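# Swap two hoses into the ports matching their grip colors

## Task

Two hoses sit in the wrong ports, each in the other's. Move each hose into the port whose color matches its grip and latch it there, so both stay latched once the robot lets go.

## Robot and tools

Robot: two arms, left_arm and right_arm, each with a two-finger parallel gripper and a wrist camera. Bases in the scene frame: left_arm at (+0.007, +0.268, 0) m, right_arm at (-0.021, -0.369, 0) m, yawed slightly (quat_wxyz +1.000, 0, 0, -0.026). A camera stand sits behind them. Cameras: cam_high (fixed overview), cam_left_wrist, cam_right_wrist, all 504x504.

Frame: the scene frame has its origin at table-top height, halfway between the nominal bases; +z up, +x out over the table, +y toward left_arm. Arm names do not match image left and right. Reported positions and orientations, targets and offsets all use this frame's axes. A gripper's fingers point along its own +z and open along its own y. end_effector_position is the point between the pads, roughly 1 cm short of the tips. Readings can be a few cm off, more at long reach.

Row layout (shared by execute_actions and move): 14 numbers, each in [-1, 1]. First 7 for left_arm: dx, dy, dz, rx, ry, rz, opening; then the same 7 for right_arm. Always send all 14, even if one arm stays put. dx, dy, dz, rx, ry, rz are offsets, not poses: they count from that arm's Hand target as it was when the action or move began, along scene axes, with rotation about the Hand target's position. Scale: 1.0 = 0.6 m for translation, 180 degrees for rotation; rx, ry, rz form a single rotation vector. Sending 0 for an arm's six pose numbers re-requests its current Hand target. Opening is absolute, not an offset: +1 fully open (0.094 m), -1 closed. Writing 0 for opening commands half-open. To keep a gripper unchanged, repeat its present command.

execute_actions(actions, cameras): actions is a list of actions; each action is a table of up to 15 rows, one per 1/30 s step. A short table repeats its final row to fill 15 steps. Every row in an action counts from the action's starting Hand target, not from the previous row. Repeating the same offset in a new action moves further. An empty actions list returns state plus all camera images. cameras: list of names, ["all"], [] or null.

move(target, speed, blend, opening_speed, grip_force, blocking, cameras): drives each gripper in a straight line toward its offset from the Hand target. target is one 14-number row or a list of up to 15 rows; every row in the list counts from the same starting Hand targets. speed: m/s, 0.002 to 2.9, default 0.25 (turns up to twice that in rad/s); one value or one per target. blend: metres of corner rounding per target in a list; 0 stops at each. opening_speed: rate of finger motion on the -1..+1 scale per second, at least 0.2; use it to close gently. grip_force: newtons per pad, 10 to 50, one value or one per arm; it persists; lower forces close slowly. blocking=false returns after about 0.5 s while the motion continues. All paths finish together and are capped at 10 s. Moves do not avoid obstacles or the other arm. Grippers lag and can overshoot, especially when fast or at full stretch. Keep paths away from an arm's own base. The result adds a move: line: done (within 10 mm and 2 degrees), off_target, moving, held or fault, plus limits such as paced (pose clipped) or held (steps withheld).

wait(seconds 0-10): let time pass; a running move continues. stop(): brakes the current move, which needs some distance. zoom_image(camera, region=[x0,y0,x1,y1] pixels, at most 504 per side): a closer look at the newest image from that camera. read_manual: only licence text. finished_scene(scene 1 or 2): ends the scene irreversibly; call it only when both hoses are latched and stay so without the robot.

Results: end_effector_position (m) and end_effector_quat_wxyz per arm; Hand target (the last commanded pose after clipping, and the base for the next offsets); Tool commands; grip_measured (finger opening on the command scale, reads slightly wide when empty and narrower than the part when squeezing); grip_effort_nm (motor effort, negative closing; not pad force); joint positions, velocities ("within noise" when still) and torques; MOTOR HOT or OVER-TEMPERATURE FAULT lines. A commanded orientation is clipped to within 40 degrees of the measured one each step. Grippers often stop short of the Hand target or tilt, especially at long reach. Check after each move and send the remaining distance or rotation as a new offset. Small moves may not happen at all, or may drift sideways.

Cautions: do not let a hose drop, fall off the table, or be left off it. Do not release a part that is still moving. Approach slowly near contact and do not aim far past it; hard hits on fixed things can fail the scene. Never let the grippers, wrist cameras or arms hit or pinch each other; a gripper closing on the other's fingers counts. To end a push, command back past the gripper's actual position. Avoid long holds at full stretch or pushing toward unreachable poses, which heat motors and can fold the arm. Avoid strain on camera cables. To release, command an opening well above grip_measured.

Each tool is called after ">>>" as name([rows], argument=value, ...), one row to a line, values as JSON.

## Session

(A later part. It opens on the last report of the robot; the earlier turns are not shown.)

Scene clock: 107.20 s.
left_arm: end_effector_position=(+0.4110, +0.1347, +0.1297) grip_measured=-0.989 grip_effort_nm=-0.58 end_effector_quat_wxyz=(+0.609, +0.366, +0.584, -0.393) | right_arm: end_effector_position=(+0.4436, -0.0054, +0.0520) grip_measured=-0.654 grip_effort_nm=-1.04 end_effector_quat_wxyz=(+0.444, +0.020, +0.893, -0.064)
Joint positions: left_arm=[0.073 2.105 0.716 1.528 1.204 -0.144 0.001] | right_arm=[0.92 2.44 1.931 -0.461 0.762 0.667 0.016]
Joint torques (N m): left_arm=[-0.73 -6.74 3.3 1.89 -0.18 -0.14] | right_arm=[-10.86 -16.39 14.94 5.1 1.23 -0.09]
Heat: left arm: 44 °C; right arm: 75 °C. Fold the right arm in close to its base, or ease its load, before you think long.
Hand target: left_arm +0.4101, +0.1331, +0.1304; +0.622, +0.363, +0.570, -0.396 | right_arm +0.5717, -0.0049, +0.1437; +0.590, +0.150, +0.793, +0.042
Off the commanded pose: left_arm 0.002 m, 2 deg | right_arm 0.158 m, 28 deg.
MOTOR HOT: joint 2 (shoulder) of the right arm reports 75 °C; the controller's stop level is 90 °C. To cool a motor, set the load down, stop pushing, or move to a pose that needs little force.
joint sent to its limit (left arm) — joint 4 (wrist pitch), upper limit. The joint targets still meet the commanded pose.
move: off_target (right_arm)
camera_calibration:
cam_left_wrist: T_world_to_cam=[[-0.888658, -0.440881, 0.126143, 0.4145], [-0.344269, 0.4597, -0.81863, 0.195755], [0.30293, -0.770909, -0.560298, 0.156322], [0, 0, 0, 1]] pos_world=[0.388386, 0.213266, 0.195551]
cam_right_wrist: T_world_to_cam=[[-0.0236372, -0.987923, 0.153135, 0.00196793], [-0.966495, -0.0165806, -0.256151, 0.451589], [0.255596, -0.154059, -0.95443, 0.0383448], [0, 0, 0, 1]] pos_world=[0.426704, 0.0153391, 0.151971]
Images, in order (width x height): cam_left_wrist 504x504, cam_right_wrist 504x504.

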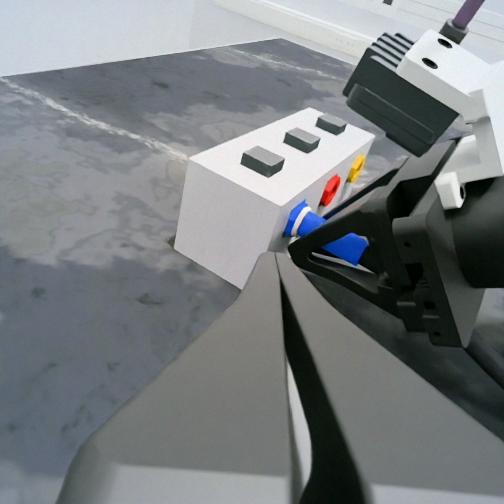

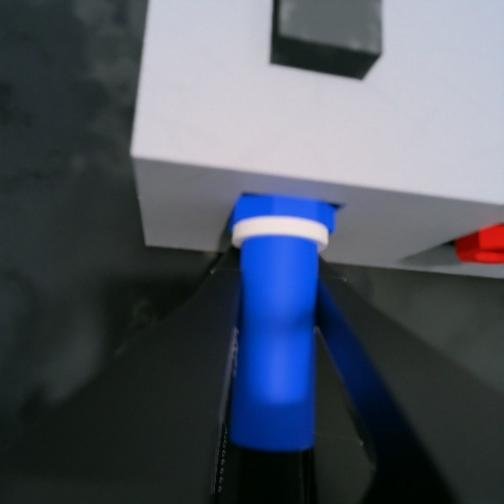

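>>> move(target=[0,0,0,0,0,0,-1, -0.20,0.008,-0.146,-0.0917,0.1186,0.0395,-0.95], speed=0.3)

>>> move(target=[0,0,0,0,0,0,-1, -0.055,0.003,0,0,0,0,-0.95], speed=0.1, cameras=["cam_left_wrist","cam_right_wrist"])

Scene clock: 108.77 s.
left_arm: end_effector_position=(+0.4110, +0.1347, +0.1297) grip_measured=-0.989 grip_effort_nm=-0.58 end_effector_quat_wxyz=(+0.609, +0.366, +0.584, -0.393) | right_arm: end_effector_position=(+0.4382, -0.0046, +0.0487) grip_measured=-0.654 grip_effort_nm=-1.05 end_effector_quat_wxyz=(+0.426, +0.010, +0.902, -0.069)
Joint positions: left_arm=[0.073 2.105 0.716 1.528 1.204 -0.144 0.001] | right_arm=[0.923 2.446 1.956 -0.522 0.739 0.672 0.016]
Joint torques (N m): left_arm=[-0.7 -6.74 3.3 1.88 -0.18 -0.14] | right_arm=[-0.49 -11.89 10.32 1.77 0.55 -0.03]
Heat: left arm: 44 °C; right arm: 76 °C. Fold the right arm in close to its base, or ease its load, before you think long.
Hand target: left_arm +0.4101, +0.1331, +0.1304; +0.622, +0.363, +0.570, -0.396 | right_arm +0.4518, -0.0002, +0.0562; +0.445, +0.021, +0.893, -0.063
Off the commanded pose: left_arm 0.002 m, 2 deg | right_arm 0.016 m, 3 deg.
MOTOR HOT: still on. Joint 2 (shoulder) of the right arm reports 76 °C.
joint sent to its limit (left arm) — joint 4 (wrist pitch), upper limit. The joint targets still meet the commanded pose.
move: off_target (right_arm)

Scene clock: 109.73 s.
left_arm: end_effector_position=(+0.4110, +0.1347, +0.1297) grip_measured=-0.989 grip_effort_nm=-0.59 end_effector_quat_wxyz=(+0.609, +0.366, +0.584, -0.393) | right_arm: end_effector_position=(+0.4353, -0.0016, +0.0462) grip_measured=-0.654 grip_effort_nm=-1.05 end_effector_quat_wxyz=(+0.453, +0.027, +0.888, -0.069)
Joint positions: left_arm=[0.073 2.105 0.716 1.528 1.204 -0.144 0.001] | right_arm=[0.944 2.446 1.907 -0.441 0.798 0.699 0.016]
Joint torques (N m): left_arm=[-0.72 -6.74 3.32 1.89 -0.17 -0.14] | right_arm=[2.26 -17.5 4.18 0.95 0.25 0.3]
Heat: left arm: 44 °C; right arm: 77 °C. Fold the right arm in close to its base, or ease its load, before you think long.
Hand target: left_arm +0.4101, +0.1331, +0.1304; +0.622, +0.363, +0.570, -0.396 | right_arm +0.4187, +0.0016, +0.0562; +0.445, +0.021, +0.893, -0.063
Off the commanded pose: left_arm 0.002 m, 2 deg | right_arm 0.020 m, 1 deg.
MOTOR HOT: still on. Joint 2 (shoulder) of the right arm reports 77 °C.
joint sent to its limit (left arm) — joint 4 (wrist pitch), upper limit. The joint targets still meet the commanded pose.
move: off_target (right_arm)
camera_calibration:
cam_left_wrist: T_world_to_cam=[[-0.888658, -0.440881, 0.126143, 0.4145], [-0.344269, 0.4597, -0.81863, 0.195755], [0.30293, -0.770909, -0.560298, 0.156322], [0, 0, 0, 1]] pos_world=[0.388386, 0.213266, 0.195551]
cam_right_wrist: T_world_to_cam=[[-0.0425147, -0.987088, 0.154435, 0.0145763], [-0.960932, -0.00191531, -0.276778, 0.440636], [0.2735, -0.160169, -0.948443, 0.0274846], [0, 0, 0, 1]] pos_world=[0.416524, 0.0196342, 0.145775]
Images, in order (width x height): cam_left_wrist 504x504, cam_right_wrist 504x504.

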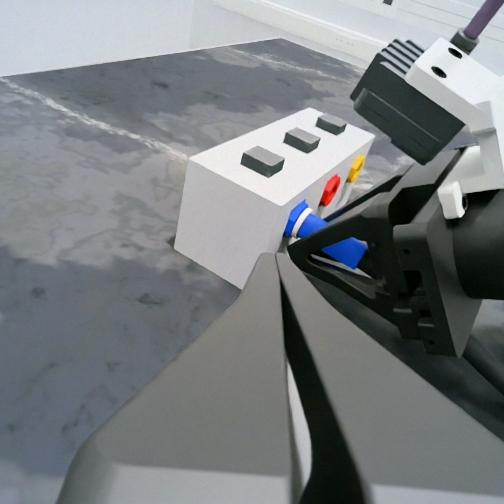

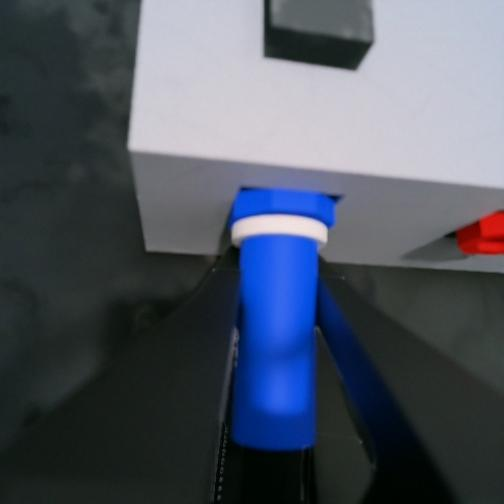

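>>> move([
  [0,0,0,0,0,0,-1, 0.03,0,0,0,0,0,-0.95],
  [0,0,0,0,0,0,-1, 0.03,0.0,0,0,0,0,-0.2],
], speed=0.15)

>>> move([
  [0,0,0,0,0,0,-1, -0.10,0,0.10,0,0,0,-0.2],
  [0,0,0,0,0,0,-1, -0.26,-0.38,0.22,0,0,0,-0.2],
], speed=0.25, blend=[0.03,0], cameras=["all"])

Scene clock: 111.40 s.
left_arm: end_effector_position=(+0.4110, +0.1347, +0.1297) grip_measured=-0.989 grip_effort_nm=-0.59 end_effector_quat_wxyz=(+0.609, +0.366, +0.584, -0.393) | right_arm: end_effector_position=(+0.4319, -0.0045, +0.0425) grip_measured=-0.203 grip_effort_nm=0.13 end_effector_quat_wxyz=(+0.436, +0.015, +0.896, -0.076)
Joint positions: left_arm=[0.073 2.105 0.716 1.528 1.204 -0.144 0.001] | right_arm=[0.94 2.446 1.918 -0.49 0.776 0.692 0.037]
Joint torques (N m): left_arm=[-0.72 -6.75 3.3 1.89 -0.17 -0.15] | right_arm=[0.18 -14.34 9.11 1.4 0.35 0.05]
Heat: left arm: 44 °C; right arm: 78 °C. Fold the right arm in close to its base, or ease its load, before you think long.
Hand target: left_arm +0.4101, +0.1331, +0.1304; +0.622, +0.363, +0.570, -0.396 | right_arm +0.4368, +0.0016, +0.0561; +0.445, +0.021, +0.893, -0.063
Off the commanded pose: left_arm 0.002 m, 2 deg | right_arm 0.016 m, 2 deg.
MOTOR HOT: still on. Joint 2 (shoulder) of the right arm reports 78 °C.
joint sent to its limit (left arm) — joint 4 (wrist pitch), upper limit. The joint targets still meet the commanded pose.
move: off_target (right_arm)

Scene clock: 113.57 s.
left_arm: end_effector_position=(+0.4110, +0.1347, +0.1297) grip_measured=-0.989 grip_effort_nm=-0.58 end_effector_quat_wxyz=(+0.609, +0.366, +0.584, -0.393) | right_arm: end_effector_position=(+0.2830, -0.2237, +0.1909) grip_measured=-0.203 grip_effort_nm=0.13 end_effector_quat_wxyz=(+0.447, +0.024, +0.892, -0.062)
Joint positions: left_arm=[0.073 2.105 0.716 1.528 1.204 -0.144 0.001] | right_arm=[0.845 1.258 0.968 -0.617 0.72 0.589 0.037]
Joint torques (N m): left_arm=[-0.72 -6.75 3.32 1.89 -0.17 -0.14] | right_arm=[0.02 -5.42 5.7 1.6 0.28 0.01]
Heat: left arm: 44 °C; right arm: 78 °C. Fold the right arm in close to its base, or ease its load, before you think long.
Hand target: left_arm +0.4101, +0.1331, +0.1304; +0.622, +0.363, +0.570, -0.396 | right_arm +0.2808, -0.2264, +0.1882; +0.445, +0.021, +0.893, -0.063
Off the commanded pose: left_arm 0.002 m, 2 deg | right_arm 0.004 m, 1 deg.
MOTOR HOT: still on. Joint 2 (shoulder) of the right arm reports 78 °C.
joint sent to its limit (left arm) — joint 4 (wrist pitch), upper limit. The joint targets still meet the commanded pose.
move: done
camera_calibration:
cam_left_wrist: T_world_to_cam=[[-0.888658, -0.440881, 0.126143, 0.4145], [-0.344269, 0.4597, -0.81863, 0.195755], [0.30293, -0.770909, -0.560298, 0.156322], [0, 0, 0, 1]] pos_world=[0.388386, 0.213266, 0.195551]
cam_right_wrist: T_world_to_cam=[[-0.0289494, -0.988872, 0.145923, -0.236142], [-0.964603, -0.0106432, -0.263491, 0.330587], [0.262112, -0.148386, -0.953561, 0.177546], [0, 0, 0, 1]] pos_world=[0.265512, -0.20365, 0.290866]

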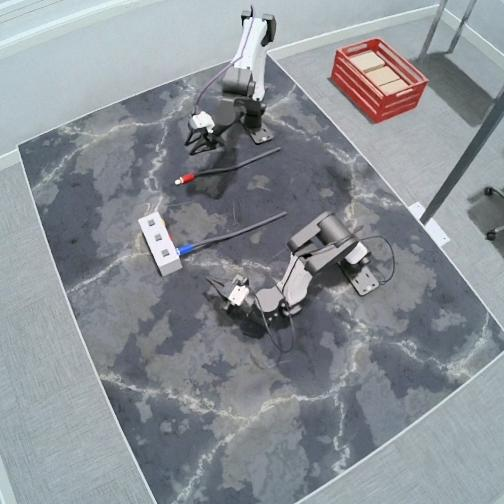

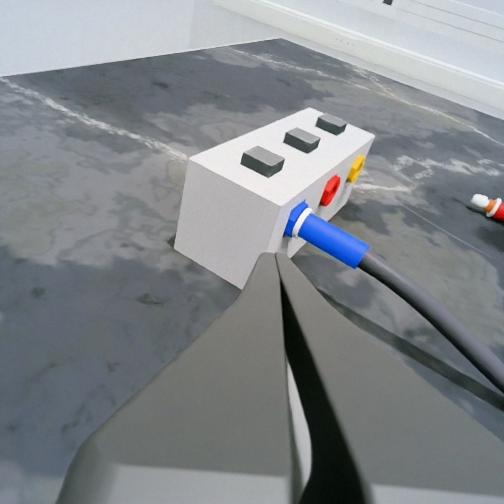

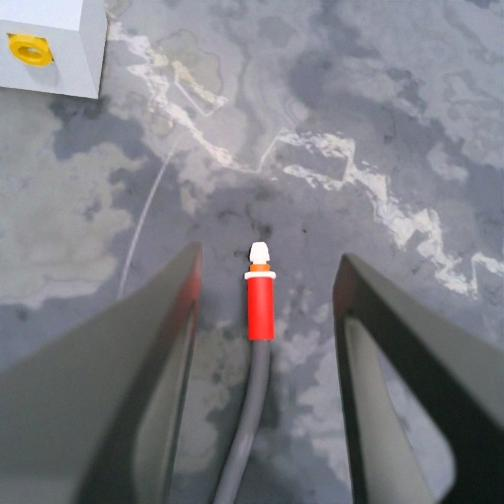

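>>> move(target=[0,-0.10,0.0,0,0,0,-1, -0.15,-0.05,0,0,0,0,-0.2], speed=0.15)

>>> wait(seconds=10, cameras=["cam_left_wrist"])

Scene clock: 115.43 s.
left_arm: end_effector_position=(+0.4091, +0.0731, +0.1276) grip_measured=-0.989 grip_effort_nm=-0.59 end_effector_quat_wxyz=(+0.607, +0.358, +0.582, -0.405) | right_arm: end_effector_position=(+0.1909, -0.2546, +0.1879) grip_measured=-0.203 grip_effort_nm=0.13 end_effector_quat_wxyz=(+0.440, +0.016, +0.896, -0.061)
Joint positions: left_arm=[-0.113 2.12 0.716 1.53 1.023 -0.144 0.001] | right_arm=[1.118 0.986 0.853 -1.015 0.846 0.911 0.037]
Joint torques (N m): left_arm=[-0.42 -6.82 3.99 1.99 -0.18 0.1] | right_arm=[0.65 -2.09 6.13 1.16 0.6 0.22]
Heat: left arm: 43 °C; right arm: 76 °C. Fold the right arm in close to its base, or ease its load, before you think long.
Hand target: left_arm +0.4101, +0.0730, +0.1303; +0.622, +0.363, +0.570, -0.396 | right_arm +0.1908, -0.2563, +0.1883; +0.445, +0.021, +0.893, -0.063
Off the commanded pose: left_arm 0.003 m, 3 deg | right_arm 0.002 m, 1 deg.
MOTOR HOT: still on. Joint 2 (shoulder) of the right arm reports 76 °C.
joint sent to its limit (left arm) — joint 4 (wrist pitch), upper limit. The joint targets still meet the commanded pose.
move: off_target (left_arm)

Scene clock: 125.43 s.
left_arm: end_effector_position=(+0.4091, +0.0731, +0.1276) grip_measured=-0.989 grip_effort_nm=-0.59 end_effector_quat_wxyz=(+0.607, +0.358, +0.582, -0.405) | right_arm: end_effector_position=(+0.1909, -0.2546, +0.1879) grip_measured=-0.203 grip_effort_nm=0.13 end_effector_quat_wxyz=(+0.440, +0.016, +0.896, -0.061)
Joint positions: left_arm=[-0.113 2.12 0.716 1.53 1.023 -0.144 0.001] | right_arm=[1.118 0.986 0.853 -1.015 0.846 0.911 0.037]
Joint torques (N m): left_arm=[-0.38 -6.8 4.01 1.99 -0.17 0.1] | right_arm=[0.61 -2.09 6.09 1.14 0.59 0.2]
Heat: left arm: 43 °C; right arm: 67 °C.
Hand target: left_arm +0.4100, +0.0730, +0.1303; +0.622, +0.363, +0.570, -0.396 | right_arm +0.1907, -0.2563, +0.1882; +0.445, +0.020, +0.893, -0.063
Tool commands: left_gripper/opening=-1.0 right_gripper/opening=-0.2
Off the commanded pose: left_arm 0.003 m, 3 deg | right_arm 0.002 m, 1 deg.
MOTOR HOT: cleared for the motors of the right arm.
wait: 10.00 s; at rest by 0.17 s
camera_calibration:
cam_left_wrist: T_world_to_cam=[[-0.889352, -0.432135, 0.149372, 0.382548], [-0.353423, 0.442464, -0.824207, 0.227358], [0.290077, -0.785802, -0.546233, 0.112765], [0, 0, 0, 1]] pos_world=[0.387863, 0.153326, 0.191844]
Images, in order (width x height): cam_left_wrist 504x504.

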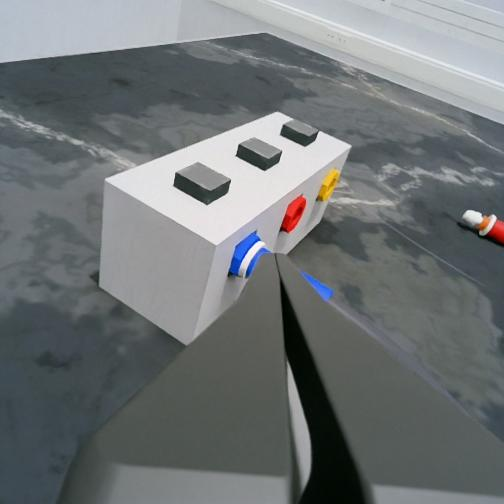

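>>> move(target=[0,0,0,0,0,0,-1, 0.182,0.0055,-0.19,0.031,-0.0062,0.0232,-0.2], speed=0.25, cameras=["cam_right_wrist"])

Scene clock: 127.37 s.
left_arm: end_effector_position=(+0.4091, +0.0731, +0.1276) grip_measured=-0.989 grip_effort_nm=-0.59 end_effector_quat_wxyz=(+0.607, +0.358, +0.582, -0.405) | right_arm: end_effector_position=(+0.3003, -0.2517, +0.0794) grip_measured=-0.203 grip_effort_nm=0.13 end_effector_quat_wxyz=(+0.456, +0.013, +0.890, -0.003)
Joint positions: left_arm=[-0.113 2.12 0.716 1.53 1.023 -0.144 0.001] | right_arm=[0.64 1.303 0.483 0.098 0.482 0.395 0.037]
Joint torques (N m): left_arm=[-0.38 -6.8 4.03 1.99 -0.17 0.1] | right_arm=[-0.27 -3.41 5.05 2.19 0.12 0.01]
Heat: left arm: 43 °C; right arm: 66 °C.
Hand target: left_arm +0.4100, +0.0730, +0.1303; +0.622, +0.363, +0.570, -0.396 | right_arm +0.3000, -0.2531, +0.0742; +0.454, +0.010, +0.891, -0.003
Off the commanded pose: left_arm 0.003 m, 2 deg | right_arm 0.005 m, 0 deg.
joint sent to its limit (left arm) — joint 4 (wrist pitch), upper limit. The joint targets still meet the commanded pose.
move: done
camera_calibration:
cam_right_wrist: T_world_to_cam=[[0.0430054, -0.99777, 0.0510526, -0.263301], [-0.957274, -0.0557787, -0.283753, 0.305618], [0.285968, -0.0366684, -0.957537, 0.0839053], [0, 0, 0, 1]] pos_world=[0.27989, -0.24259, 0.180505]
Images, in order (width x height): cam_right_wrist 504x504.

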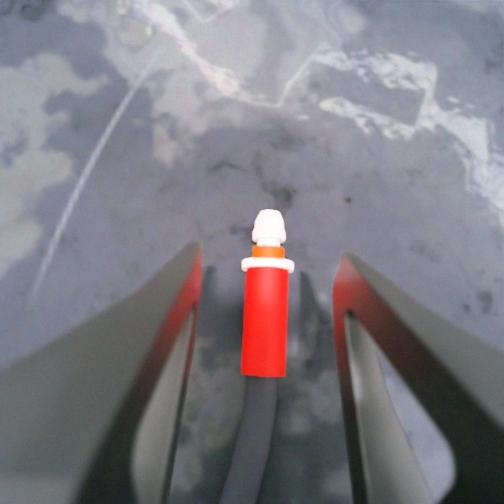

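>>> move(target=[0,0,0,0,0,0,-1, 0.01,-0.008,-0.103,0,0,0,-0.2], speed=0.1, cameras=["cam_right_wrist"])

Scene clock: 128.83 s.
left_arm: end_effector_position=(+0.4091, +0.0731, +0.1276) grip_measured=-0.989 grip_effort_nm=-0.59 end_effector_quat_wxyz=(+0.607, +0.358, +0.582, -0.405) | right_arm: end_effector_position=(+0.3092, -0.2561, +0.0194) grip_measured=-0.203 grip_effort_nm=0.13 end_effector_quat_wxyz=(+0.461, +0.016, +0.887, -0.002)
Joint positions: left_arm=[-0.113 2.12 0.716 1.53 1.023 -0.144 0.001] | right_arm=[0.606 1.591 0.364 0.527 0.463 0.372 0.037]
Joint torques (N m): left_arm=[-0.4 -6.8 4.03 1.98 -0.17 0.1] | right_arm=[-0.14 -4.08 3.54 2.12 0.03 -0.02]
Heat: left arm: 43 °C; right arm: 65 °C.
Hand target: left_arm +0.4100, +0.0730, +0.1303; +0.622, +0.363, +0.570, -0.396 | right_arm +0.3059, -0.2578, +0.0124; +0.454, +0.010, +0.891, -0.003
Off the commanded pose: left_arm 0.003 m, 2 deg | right_arm 0.008 m, 1 deg.
joint sent to its limit (left arm) — joint 4 (wrist pitch), upper limit. The joint targets still meet the commanded pose.
move: done
camera_calibration:
cam_right_wrist: T_world_to_cam=[[0.0364709, -0.998178, 0.0480677, -0.263002], [-0.954274, -0.0490667, -0.294878, 0.297771], [0.296699, -0.0351153, -0.954325, 0.0207029], [0, 0, 0, 1]] pos_world=[0.287604, -0.247185, 0.120205]
Images, in order (width x height): cam_right_wrist 504x504.

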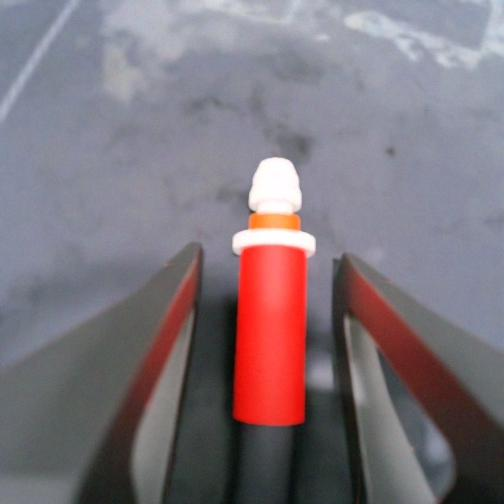

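>>> move(target=[0,0,0,0,0,0,-1, -0.003,0,-0.018,0,0,0,-0.2], speed=0.08, cameras=["cam_right_wrist"])

Scene clock: 129.97 s.
left_arm: end_effector_position=(+0.4091, +0.0731, +0.1276) grip_measured=-0.989 grip_effort_nm=-0.58 end_effector_quat_wxyz=(+0.607, +0.358, +0.582, -0.405) | right_arm: end_effector_position=(+0.3135, -0.2536, +0.0182) grip_measured=-0.203 grip_effort_nm=0.12 end_effector_quat_wxyz=(+0.477, +0.021, +0.879, +0.007)
Joint positions: left_arm=[-0.113 2.12 0.716 1.53 1.023 -0.144 0.001] | right_arm=[0.606 1.637 0.348 0.633 0.464 0.371 0.037]
Joint torques (N m): left_arm=[-0.42 -6.82 4 1.99 -0.17 0.1] | right_arm=[0.17 -3.55 2.89 1.8 0.06 0.05]
Heat: left arm: 43 °C; right arm: 64 °C.
Hand target: left_arm +0.4100, +0.0730, +0.1303; +0.622, +0.363, +0.570, -0.396 | right_arm +0.3040, -0.2578, +0.0015; +0.454, +0.010, +0.891, -0.003
Off the commanded pose: left_arm 0.003 m, 2 deg | right_arm 0.019 m, 3 deg.
joint sent to its limit (left arm) — joint 4 (wrist pitch), upper limit. The joint targets still meet the commanded pose.
move: off_target (right_arm)
camera_calibration:
cam_right_wrist: T_world_to_cam=[[0.0348844, -0.998987, 0.0284198, -0.26002], [-0.942797, -0.0423293, -0.330668, 0.300443], [0.331536, -0.015259, -0.943319, 0.01226], [0, 0, 0, 1]] pos_world=[0.288263, -0.246852, 0.118302]
Images, in order (width x height): cam_right_wrist 504x504.

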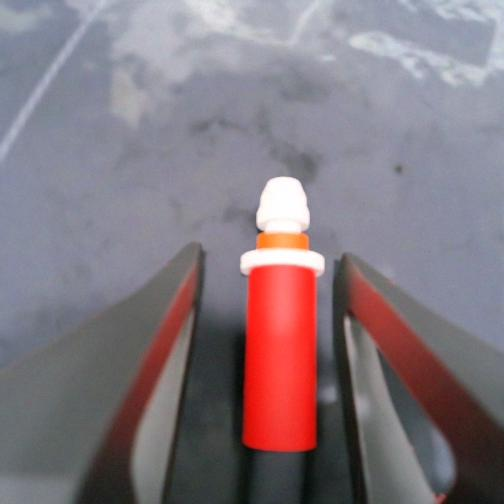

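>>> move([
  [0,0,0,0,0,0,-1, 0,0,0.03,0,0,0,-0.2],
  [0,0,0,0,0,0,-1, -0.008,0,0.012,0,0,0,-0.2],
], speed=0.08, cameras=["cam_right_wrist"])

Scene clock: 131.57 s.
left_arm: end_effector_position=(+0.4091, +0.0731, +0.1276) grip_measured=-0.989 grip_effort_nm=-0.59 end_effector_quat_wxyz=(+0.607, +0.358, +0.582, -0.405) | right_arm: end_effector_position=(+0.3058, -0.2565, +0.0188) grip_measured=-0.203 grip_effort_nm=0.12 end_effector_quat_wxyz=(+0.465, +0.015, +0.885, +0.001)
Joint positions: left_arm=[-0.113 2.12 0.716 1.53 1.023 -0.144 0.001] | right_arm=[0.611 1.587 0.341 0.56 0.464 0.37 0.037]
Joint torques (N m): left_arm=[-0.4 -6.8 4.03 1.99 -0.17 0.1] | right_arm=[0.76 -3.74 3.32 2 0.15 0.1]
Heat: left arm: 43 °C; right arm: 64 °C.
Hand target: left_arm +0.4100, +0.0730, +0.1303; +0.622, +0.363, +0.570, -0.396 | right_arm +0.2993, -0.2579, +0.0087; +0.454, +0.010, +0.891, -0.003
Off the commanded pose: left_arm 0.003 m, 2 deg | right_arm 0.012 m, 2 deg.
joint sent to its limit (left arm) — joint 4 (wrist pitch), upper limit. The joint targets still meet the commanded pose.
move: off_target (right_arm)
camera_calibration:
cam_right_wrist: T_world_to_cam=[[0.0411196, -0.998185, 0.0440074, -0.264623], [-0.950806, -0.052627, -0.305283, 0.292588], [0.307045, -0.0292894, -0.951244, 0.0193823], [0, 0, 0, 1]] pos_world=[0.283124, -0.248177, 0.119405]
Images, in order (width x height): cam_right_wrist 504x504.

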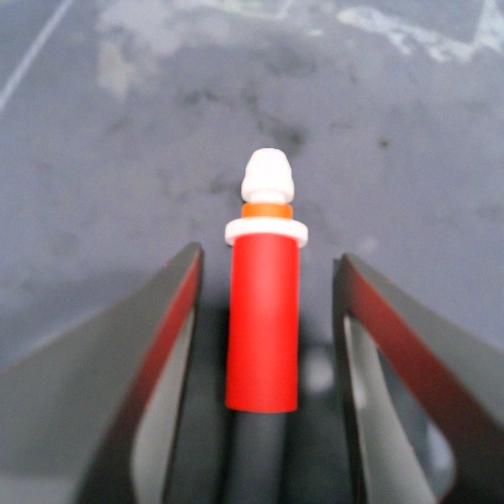

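>>> move(target=[0,0,0,0,0,0,-1, 0,0,0,0,0,0,-0.95], opening_speed=0.8, cameras=["cam_right_wrist"])

Scene clock: 132.83 s.
left_arm: end_effector_position=(+0.4091, +0.0731, +0.1276) grip_measured=-0.989 grip_effort_nm=-0.59 end_effector_quat_wxyz=(+0.607, +0.358, +0.582, -0.405) | right_arm: end_effector_position=(+0.3058, -0.2557, +0.0188) grip_measured=-0.642 grip_effort_nm=-1.05 end_effector_quat_wxyz=(+0.466, +0.014, +0.885, +0.002)
Joint positions: left_arm=[-0.113 2.12 0.716 1.53 1.023 -0.144 0.001] | right_arm=[0.613 1.589 0.341 0.563 0.464 0.37 0.017]
Joint torques (N m): left_arm=[-0.4 -6.8 4 1.99 -0.17 0.11] | right_arm=[0.64 -3.86 3.28 1.99 0.16 0.11]
Heat: left arm: 43 °C; right arm: 63 °C.
Hand target: left_arm +0.4100, +0.0730, +0.1303; +0.622, +0.363, +0.570, -0.396 | right_arm +0.2993, -0.2579, +0.0087; +0.454, +0.010, +0.891, -0.003
Off the commanded pose: left_arm 0.003 m, 2 deg | right_arm 0.012 m, 2 deg.
joint sent to its limit (left arm) — joint 4 (wrist pitch), upper limit. The joint targets still meet the commanded pose.
move: off_target (right_arm)
camera_calibration:
cam_right_wrist: T_world_to_cam=[[0.0429346, -0.998131, 0.0434785, -0.264456], [-0.950415, -0.0542211, -0.306221, 0.292133], [0.308006, -0.0281752, -0.950967, 0.0194004], [0, 0, 0, 1]] pos_world=[0.283027, -0.247576, 0.119405]
Images, in order (width x height): cam_right_wrist 504x504.

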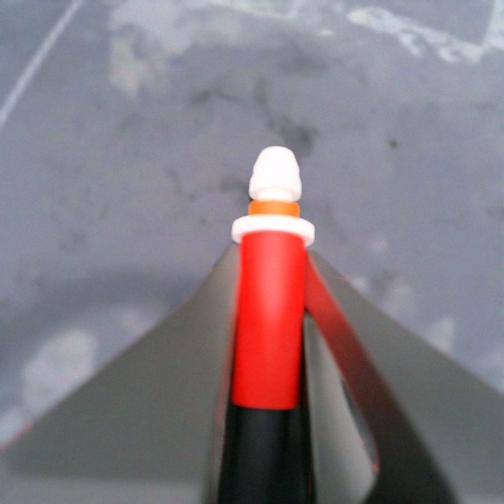

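>>> move([
  [0,0,0,0,0,0,-1, 0,0,0.15,0,0,0,-0.95],
  [0,0,0,0,0,0,-1, 0.14,0.352,0.127,0,0,-0.014,-0.95],
], speed=0.15, blend=[0.03,0], cameras=["all"])

>>> zoom_image(camera="cam_left_wrist", region=[260, 130, 440, 310])

Scene clock: 135.93 s.
left_arm: end_effector_position=(+0.4091, +0.0731, +0.1276) grip_measured=-0.989 grip_effort_nm=-0.58 end_effector_quat_wxyz=(+0.607, +0.358, +0.582, -0.405) | right_arm: end_effector_position=(+0.3759, -0.0539, +0.0763) grip_measured=-0.642 grip_effort_nm=-1.04 end_effector_quat_wxyz=(+0.442, +0.017, +0.897, -0.021)
Joint positions: left_arm=[-0.113 2.12 0.716 1.53 1.023 -0.144 0.001] | right_arm=[0.948 2.052 1.379 -0.258 0.709 0.691 0.017]
Joint torques (N m): left_arm=[-0.4 -6.8 4 1.99 -0.17 0.1] | right_arm=[0.35 -9.65 9.72 1.61 0.49 0.19]
Heat: left arm: 43 °C; right arm: 62 °C.
Hand target: left_arm +0.4100, +0.0730, +0.1303; +0.622, +0.363, +0.570, -0.396 | right_arm +0.3833, -0.0467, +0.0850; +0.454, +0.030, +0.891, -0.013
Off the commanded pose: left_arm 0.003 m, 2 deg | right_arm 0.013 m, 2 deg.
joint sent to its limit (left arm) — joint 4 (wrist pitch), upper limit. The joint targets still meet the commanded pose.
move: off_target (right_arm)
camera_calibration:
cam_left_wrist: T_world_to_cam=[[-0.889352, -0.432135, 0.149372, 0.382548], [-0.353423, 0.442464, -0.824207, 0.227358], [0.290077, -0.785802, -0.546233, 0.112765], [0, 0, 0, 1]] pos_world=[0.387863, 0.153326, 0.191844]
cam_right_wrist: T_world_to_cam=[[0.0204795, -0.996771, 0.0776449, -0.062545], [-0.966847, -0.0395165, -0.252281, 0.390193], [0.254534, -0.0699042, -0.964534, 0.0770553], [0, 0, 0, 1]] pos_world=[0.358925, -0.0415375, 0.177617]

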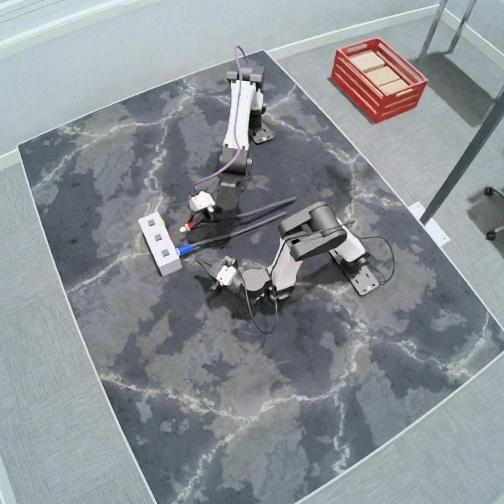

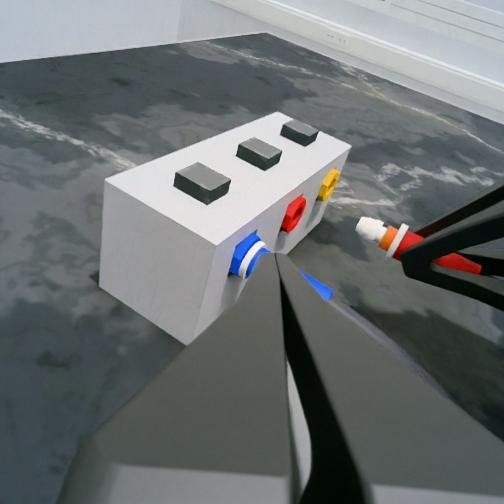

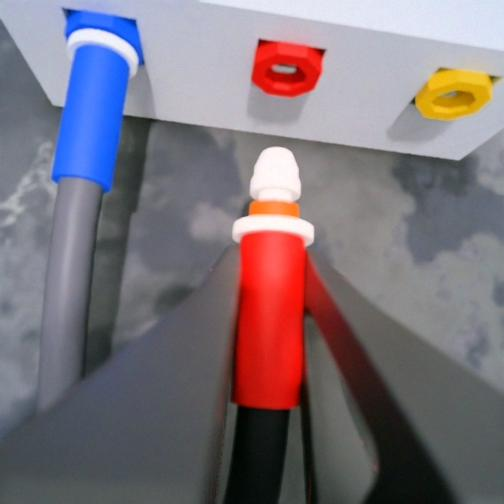

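Scaled by 2.800 from the camera's 504x504 image, which has a finer 720x720 frame.

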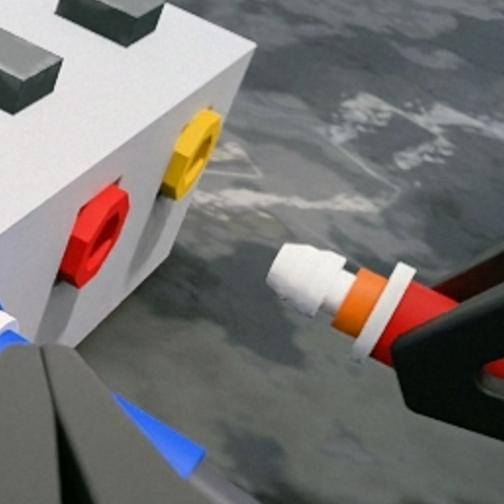

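>>> move(target=[0,0,0,0,0,0,-1, 0.047,-0.008,-0.0367,-0.0011,-0.0166,-0.011,-0.95], speed=0.12, cameras=["cam_left_wrist","cam_right_wrist"])

>>> zoom_image(camera="cam_left_wrist", region=[260, 150, 420, 310])

>>> zoom_image(camera="cam_right_wrist", region=[180, 40, 380, 240])

Scene clock: 137.63 s.
left_arm: end_effector_position=(+0.4091, +0.0731, +0.1276) grip_measured=-0.989 grip_effort_nm=-0.59 end_effector_quat_wxyz=(+0.607, +0.358, +0.582, -0.405) | right_arm: end_effector_position=(+0.4009, -0.0586, +0.0530) grip_measured=-0.642 grip_effort_nm=-1.05 end_effector_quat_wxyz=(+0.460, +0.035, +0.887, -0.030)
Joint positions: left_arm=[-0.113 2.12 0.716 1.53 1.023 -0.144 0.001] | right_arm=[0.911 2.146 1.39 -0.134 0.737 0.667 0.017]
Joint torques (N m): left_arm=[-0.42 -6.8 4.01 1.99 -0.17 0.1] | right_arm=[0.05 -10.21 9.36 1.91 0.51 0.03]
Heat: left arm: 43 °C; right arm: 62 °C.
Hand target: left_arm +0.4100, +0.0730, +0.1303; +0.622, +0.363, +0.570, -0.396 | right_arm +0.4115, -0.0515, +0.0631; +0.477, +0.045, +0.878, -0.022
Off the commanded pose: left_arm 0.003 m, 2 deg | right_arm 0.016 m, 3 deg.
joint sent to its limit (left arm) — joint 4 (wrist pitch), upper limit. The joint targets still meet the commanded pose.
move: off_target (right_arm)
camera_calibration:
cam_left_wrist: T_world_to_cam=[[-0.889352, -0.432135, 0.149372, 0.382548], [-0.353423, 0.442464, -0.824207, 0.227358], [0.290077, -0.785802, -0.546233, 0.112765], [0, 0, 0, 1]] pos_world=[0.387863, 0.153326, 0.191844]
cam_right_wrist: T_world_to_cam=[[-0.0225111, -0.996557, 0.0797955, -0.048881], [-0.956273, -0.00181739, -0.292471, 0.408456], [0.29161, -0.0828901, -0.952939, 0.0316517], [0, 0, 0, 1]] pos_world=[0.380265, -0.0453467, 0.153524]
Images, in order (width x height): cam_left_wrist 504x504, cam_right_wrist 504x504.

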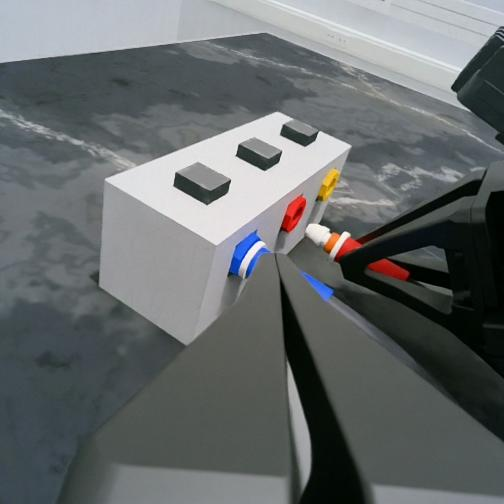

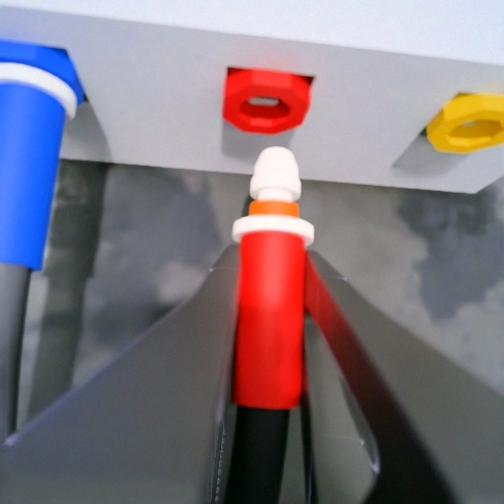

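Scaled by 3.150 from the camera's 504x504 image, which has a finer 720x720 frame.

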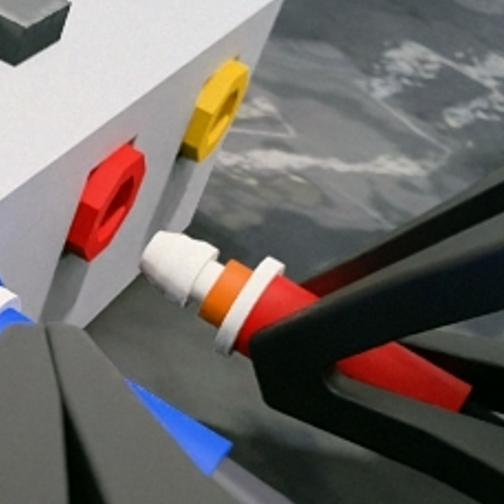

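Scaled by 2.520 from the camera's 504x504 image, which has a finer 720x720 frame.

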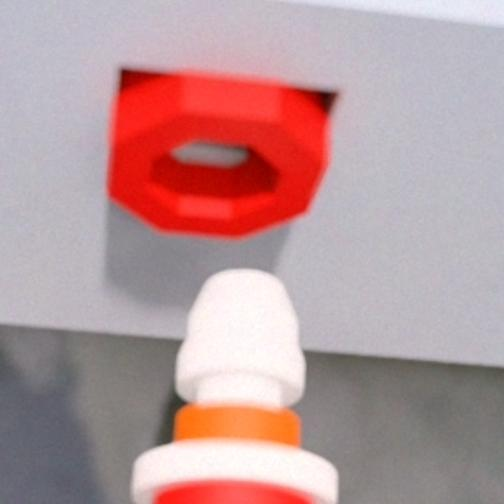

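>>> move(target=[0,0,0,0,0,0,-1, 0.004,0.0105,0.011,0,0,-0.011,-0.95], speed=0.12, cameras=["cam_left_wrist","cam_right_wrist"])

>>> zoom_image(camera="cam_left_wrist", region=[260, 150, 420, 310])

>>> zoom_image(camera="cam_right_wrist", region=[180, 40, 380, 240])

Scene clock: 139.07 s.
left_arm: end_effector_position=(+0.4091, +0.0731, +0.1276) grip_measured=-0.989 grip_effort_nm=-0.59 end_effector_quat_wxyz=(+0.607, +0.358, +0.582, -0.405) | right_arm: end_effector_position=(+0.4077, -0.0528, +0.0623) grip_measured=-0.642 grip_effort_nm=-1.05 end_effector_quat_wxyz=(+0.465, +0.048, +0.883, -0.037)
Joint positions: left_arm=[-0.113 2.12 0.716 1.53 1.023 -0.144 0.001] | right_arm=[0.915 2.173 1.472 -0.201 0.766 0.695 0.017]
Joint torques (N m): left_arm=[-0.4 -6.82 4.01 1.99 -0.17 0.11] | right_arm=[0.66 -10.37 9.68 1.64 0.52 0.2]
Heat: left arm: 43 °C; right arm: 62 °C.
Hand target: left_arm +0.4100, +0.0730, +0.1303; +0.622, +0.363, +0.570, -0.396 | right_arm +0.4138, -0.0451, +0.0696; +0.476, +0.060, +0.877, -0.030
Off the commanded pose: left_arm 0.003 m, 2 deg | right_arm 0.012 m, 2 deg.
joint sent to its limit (left arm) — joint 4 (wrist pitch), upper limit. The joint targets still meet the commanded pose.
move: off_target (right_arm)
camera_calibration:
cam_left_wrist: T_world_to_cam=[[-0.889352, -0.432135, 0.149372, 0.382548], [-0.353423, 0.442464, -0.824207, 0.227358], [0.290077, -0.785802, -0.546233, 0.112765], [0, 0, 0, 1]] pos_world=[0.387863, 0.153326, 0.191844]
cam_right_wrist: T_world_to_cam=[[-0.0532103, -0.995352, 0.0802692, -0.031071], [-0.952418, 0.0264277, -0.303648, 0.418165], [0.300115, -0.092607, -0.949397, 0.0348201], [0, 0, 0, 1]] pos_world=[0.386164, -0.0387531, 0.162527]
Images, in order (width x height): cam_left_wrist 504x504, cam_right_wrist 504x504.

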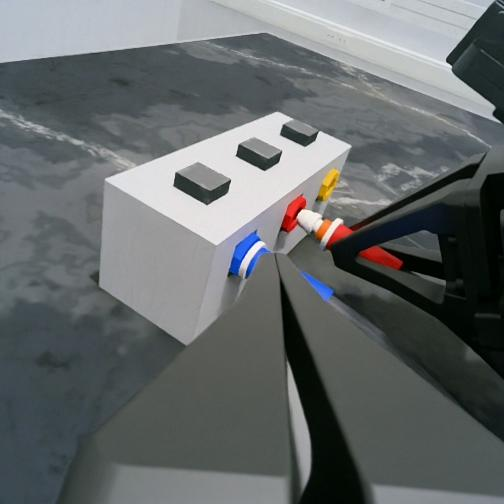

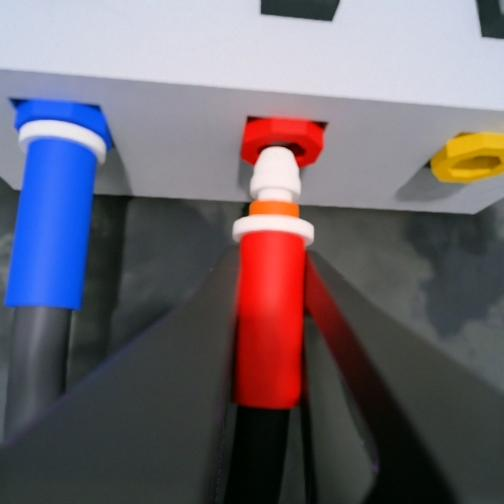

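Scaled by 3.150 from the camera's 504x504 image, which has a finer 720x720 frame.

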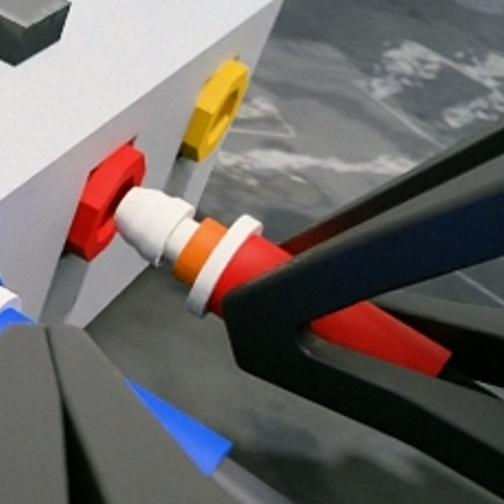

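Scaled by 2.520 from the camera's 504x504 image, which has a finer 720x720 frame.

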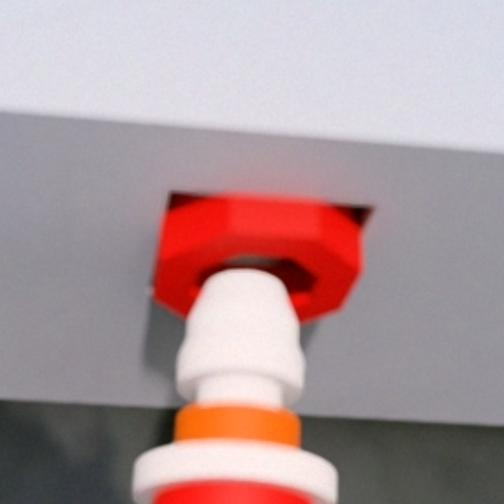

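>>> move(target=[0,0,0,0,0,0,-1, 0.032,-0.007,0.0,0,0,0,-0.95], speed=0.1, cameras=["cam_left_wrist","cam_right_wrist"])

>>> zoom_image(camera="cam_left_wrist", region=[260, 150, 380, 270])

>>> zoom_image(camera="cam_right_wrist", region=[180, 60, 380, 260])

Scene clock: 140.10 s.
left_arm: end_effector_position=(+0.4091, +0.0731, +0.1276) grip_measured=-0.989 grip_effort_nm=-0.59 end_effector_quat_wxyz=(+0.607, +0.358, +0.582, -0.405) | right_arm: end_effector_position=(+0.4114, -0.0511, +0.0575) grip_measured=-0.642 grip_effort_nm=-1.05 end_effector_quat_wxyz=(+0.456, +0.037, +0.888, -0.043)
Joint positions: left_arm=[-0.113 2.12 0.716 1.53 1.023 -0.144 0.001] | right_arm=[0.908 2.196 1.503 -0.224 0.75 0.675 0.017]
Joint torques (N m): left_arm=[-0.4 -6.8 4 1.99 -0.17 0.1] | right_arm=[-1.92 -10.26 10.37 2.06 0.44 0.01]
Heat: left arm: 43 °C; right arm: 62 °C.
Hand target: left_arm +0.4100, +0.0730, +0.1303; +0.622, +0.363, +0.570, -0.396 | right_arm +0.4331, -0.0494, +0.0695; +0.476, +0.060, +0.877, -0.030
Off the commanded pose: left_arm 0.003 m, 2 deg | right_arm 0.025 m, 4 deg.
joint sent to its limit (left arm) — joint 4 (wrist pitch), upper limit. The joint targets still meet the commanded pose.
move: off_target (right_arm)
camera_calibration:
cam_left_wrist: T_world_to_cam=[[-0.889352, -0.432135, 0.149372, 0.382548], [-0.353423, 0.442464, -0.824207, 0.227358], [0.290077, -0.785802, -0.546233, 0.112765], [0, 0, 0, 1]] pos_world=[0.387863, 0.153326, 0.191844]
cam_right_wrist: T_world_to_cam=[[-0.0373487, -0.994256, 0.100303, -0.0364702], [-0.958942, 0.00742151, -0.283505, 0.420858], [0.281132, -0.106773, -0.953711, 0.0365549], [0, 0, 0, 1]] pos_world=[0.39194, -0.035481, 0.157836]
Images, in order (width x height): cam_left_wrist 504x504, cam_right_wrist 504x504.

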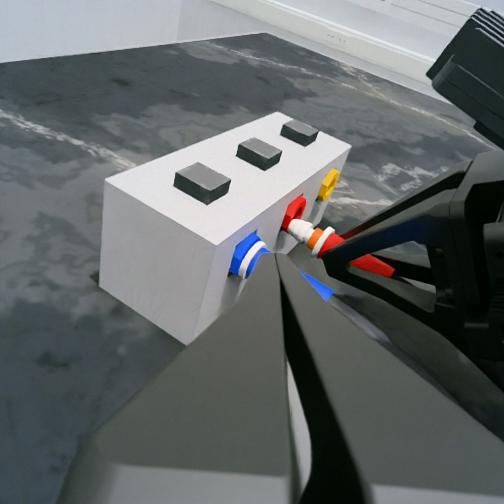

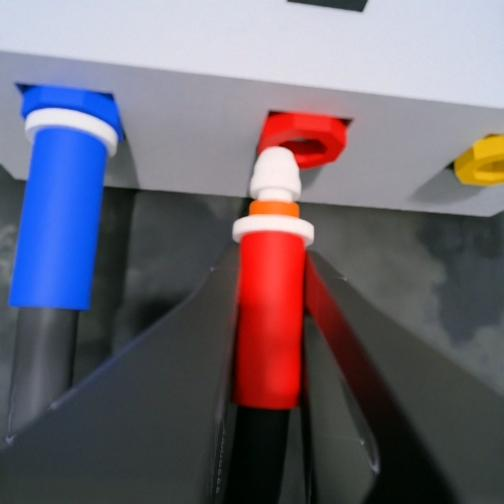

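Scaled by 4.200 from the camera's 504x504 image, which has a finer 720x720 frame.

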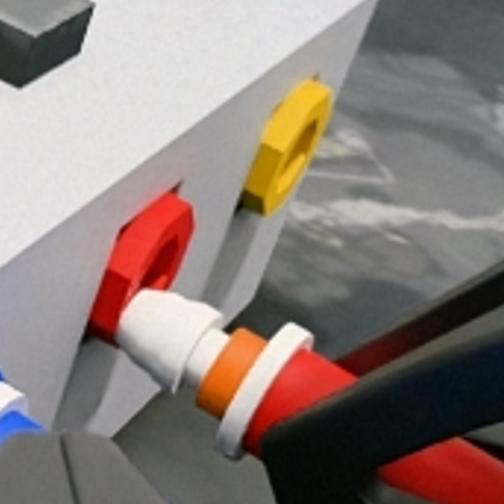

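Scaled by 2.520 from the camera's 504x504 image, which has a finer 720x720 frame.

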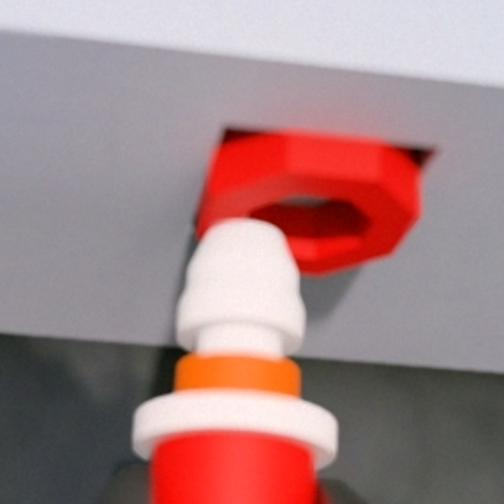

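>>> move([
  [0,0,0,0,0,0,-1, -0.042,0.004,0.0,0,0,0,-0.95],
  [0,0,0,0,0,0,-1, -0.012,-0.01,0.002,0,0,0.003,-0.95],
], speed=0.1, cameras=["cam_left_wrist","cam_right_wrist"])

>>> zoom_image(camera="cam_left_wrist", region=[260, 150, 380, 270])

>>> zoom_image(camera="cam_right_wrist", region=[180, 60, 380, 260])

Scene clock: 142.40 s.
left_arm: end_effector_position=(+0.4091, +0.0731, +0.1276) grip_measured=-0.989 grip_effort_nm=-0.59 end_effector_quat_wxyz=(+0.607, +0.358, +0.582, -0.405) | right_arm: end_effector_position=(+0.4117, -0.0482, +0.0585) grip_measured=-0.642 grip_effort_nm=-1.05 end_effector_quat_wxyz=(+0.458, +0.035, +0.888, -0.038)
Joint positions: left_arm=[-0.113 2.12 0.716 1.53 1.023 -0.144 0.001] | right_arm=[0.911 2.196 1.503 -0.213 0.746 0.669 0.017]
Joint torques (N m): left_arm=[-0.39 -6.79 4 1.99 -0.17 0.11] | right_arm=[-2.04 -13.11 5.72 2.23 0.43 0.01]
Heat: left arm: 43 °C; right arm: 62 °C.
Hand target: left_arm +0.4100, +0.0730, +0.1303; +0.622, +0.363, +0.570, -0.396 | right_arm +0.4259, -0.0554, +0.0707; +0.476, +0.056, +0.877, -0.028
Off the commanded pose: left_arm 0.003 m, 2 deg | right_arm 0.020 m, 4 deg.
joint sent to its limit (left arm) — joint 4 (wrist pitch), upper limit. The joint targets still meet the commanded pose.
move: off_target (right_arm)
camera_calibration:
cam_left_wrist: T_world_to_cam=[[-0.889352, -0.432135, 0.149372, 0.382548], [-0.353423, 0.442464, -0.824207, 0.227358], [0.290077, -0.785802, -0.546233, 0.112765], [0, 0, 0, 1]] pos_world=[0.387863, 0.153326, 0.191844]
cam_right_wrist: T_world_to_cam=[[-0.0294233, -0.995114, 0.0942462, -0.0365631], [-0.957754, 0.00108153, -0.287587, 0.42085], [0.28608, -0.0987265, -0.953106, 0.0361513], [0, 0, 0, 1]] pos_world=[0.391652, -0.0332705, 0.158933]
Images, in order (width x height): cam_left_wrist 504x504, cam_right_wrist 504x504.

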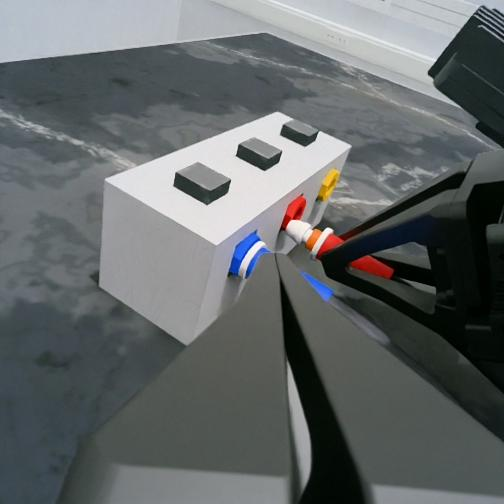

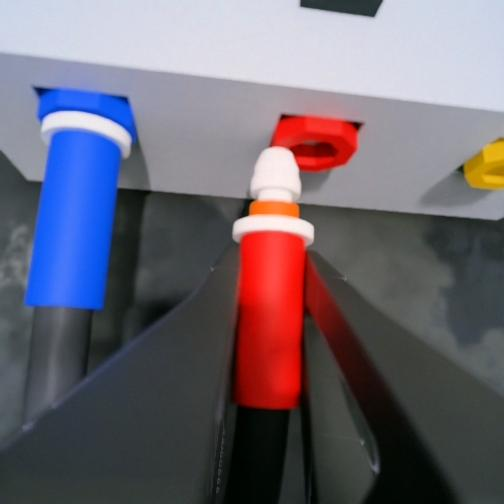

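Scaled by 4.200 from the camera's 504x504 image, which has a finer 720x720 frame.

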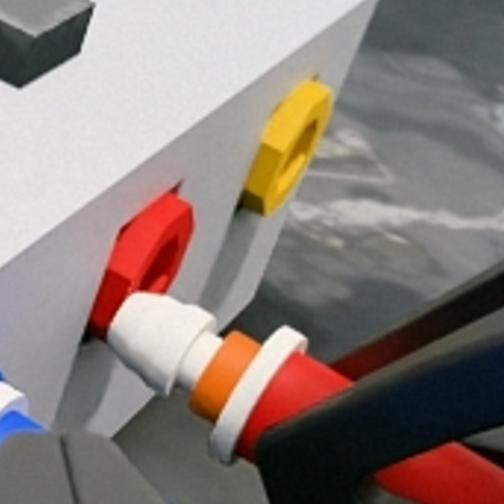

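Scaled by 2.520 from the camera's 504x504 image, which has a finer 720x720 frame.

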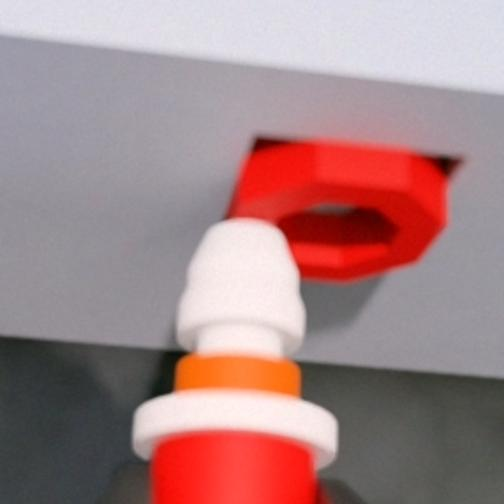

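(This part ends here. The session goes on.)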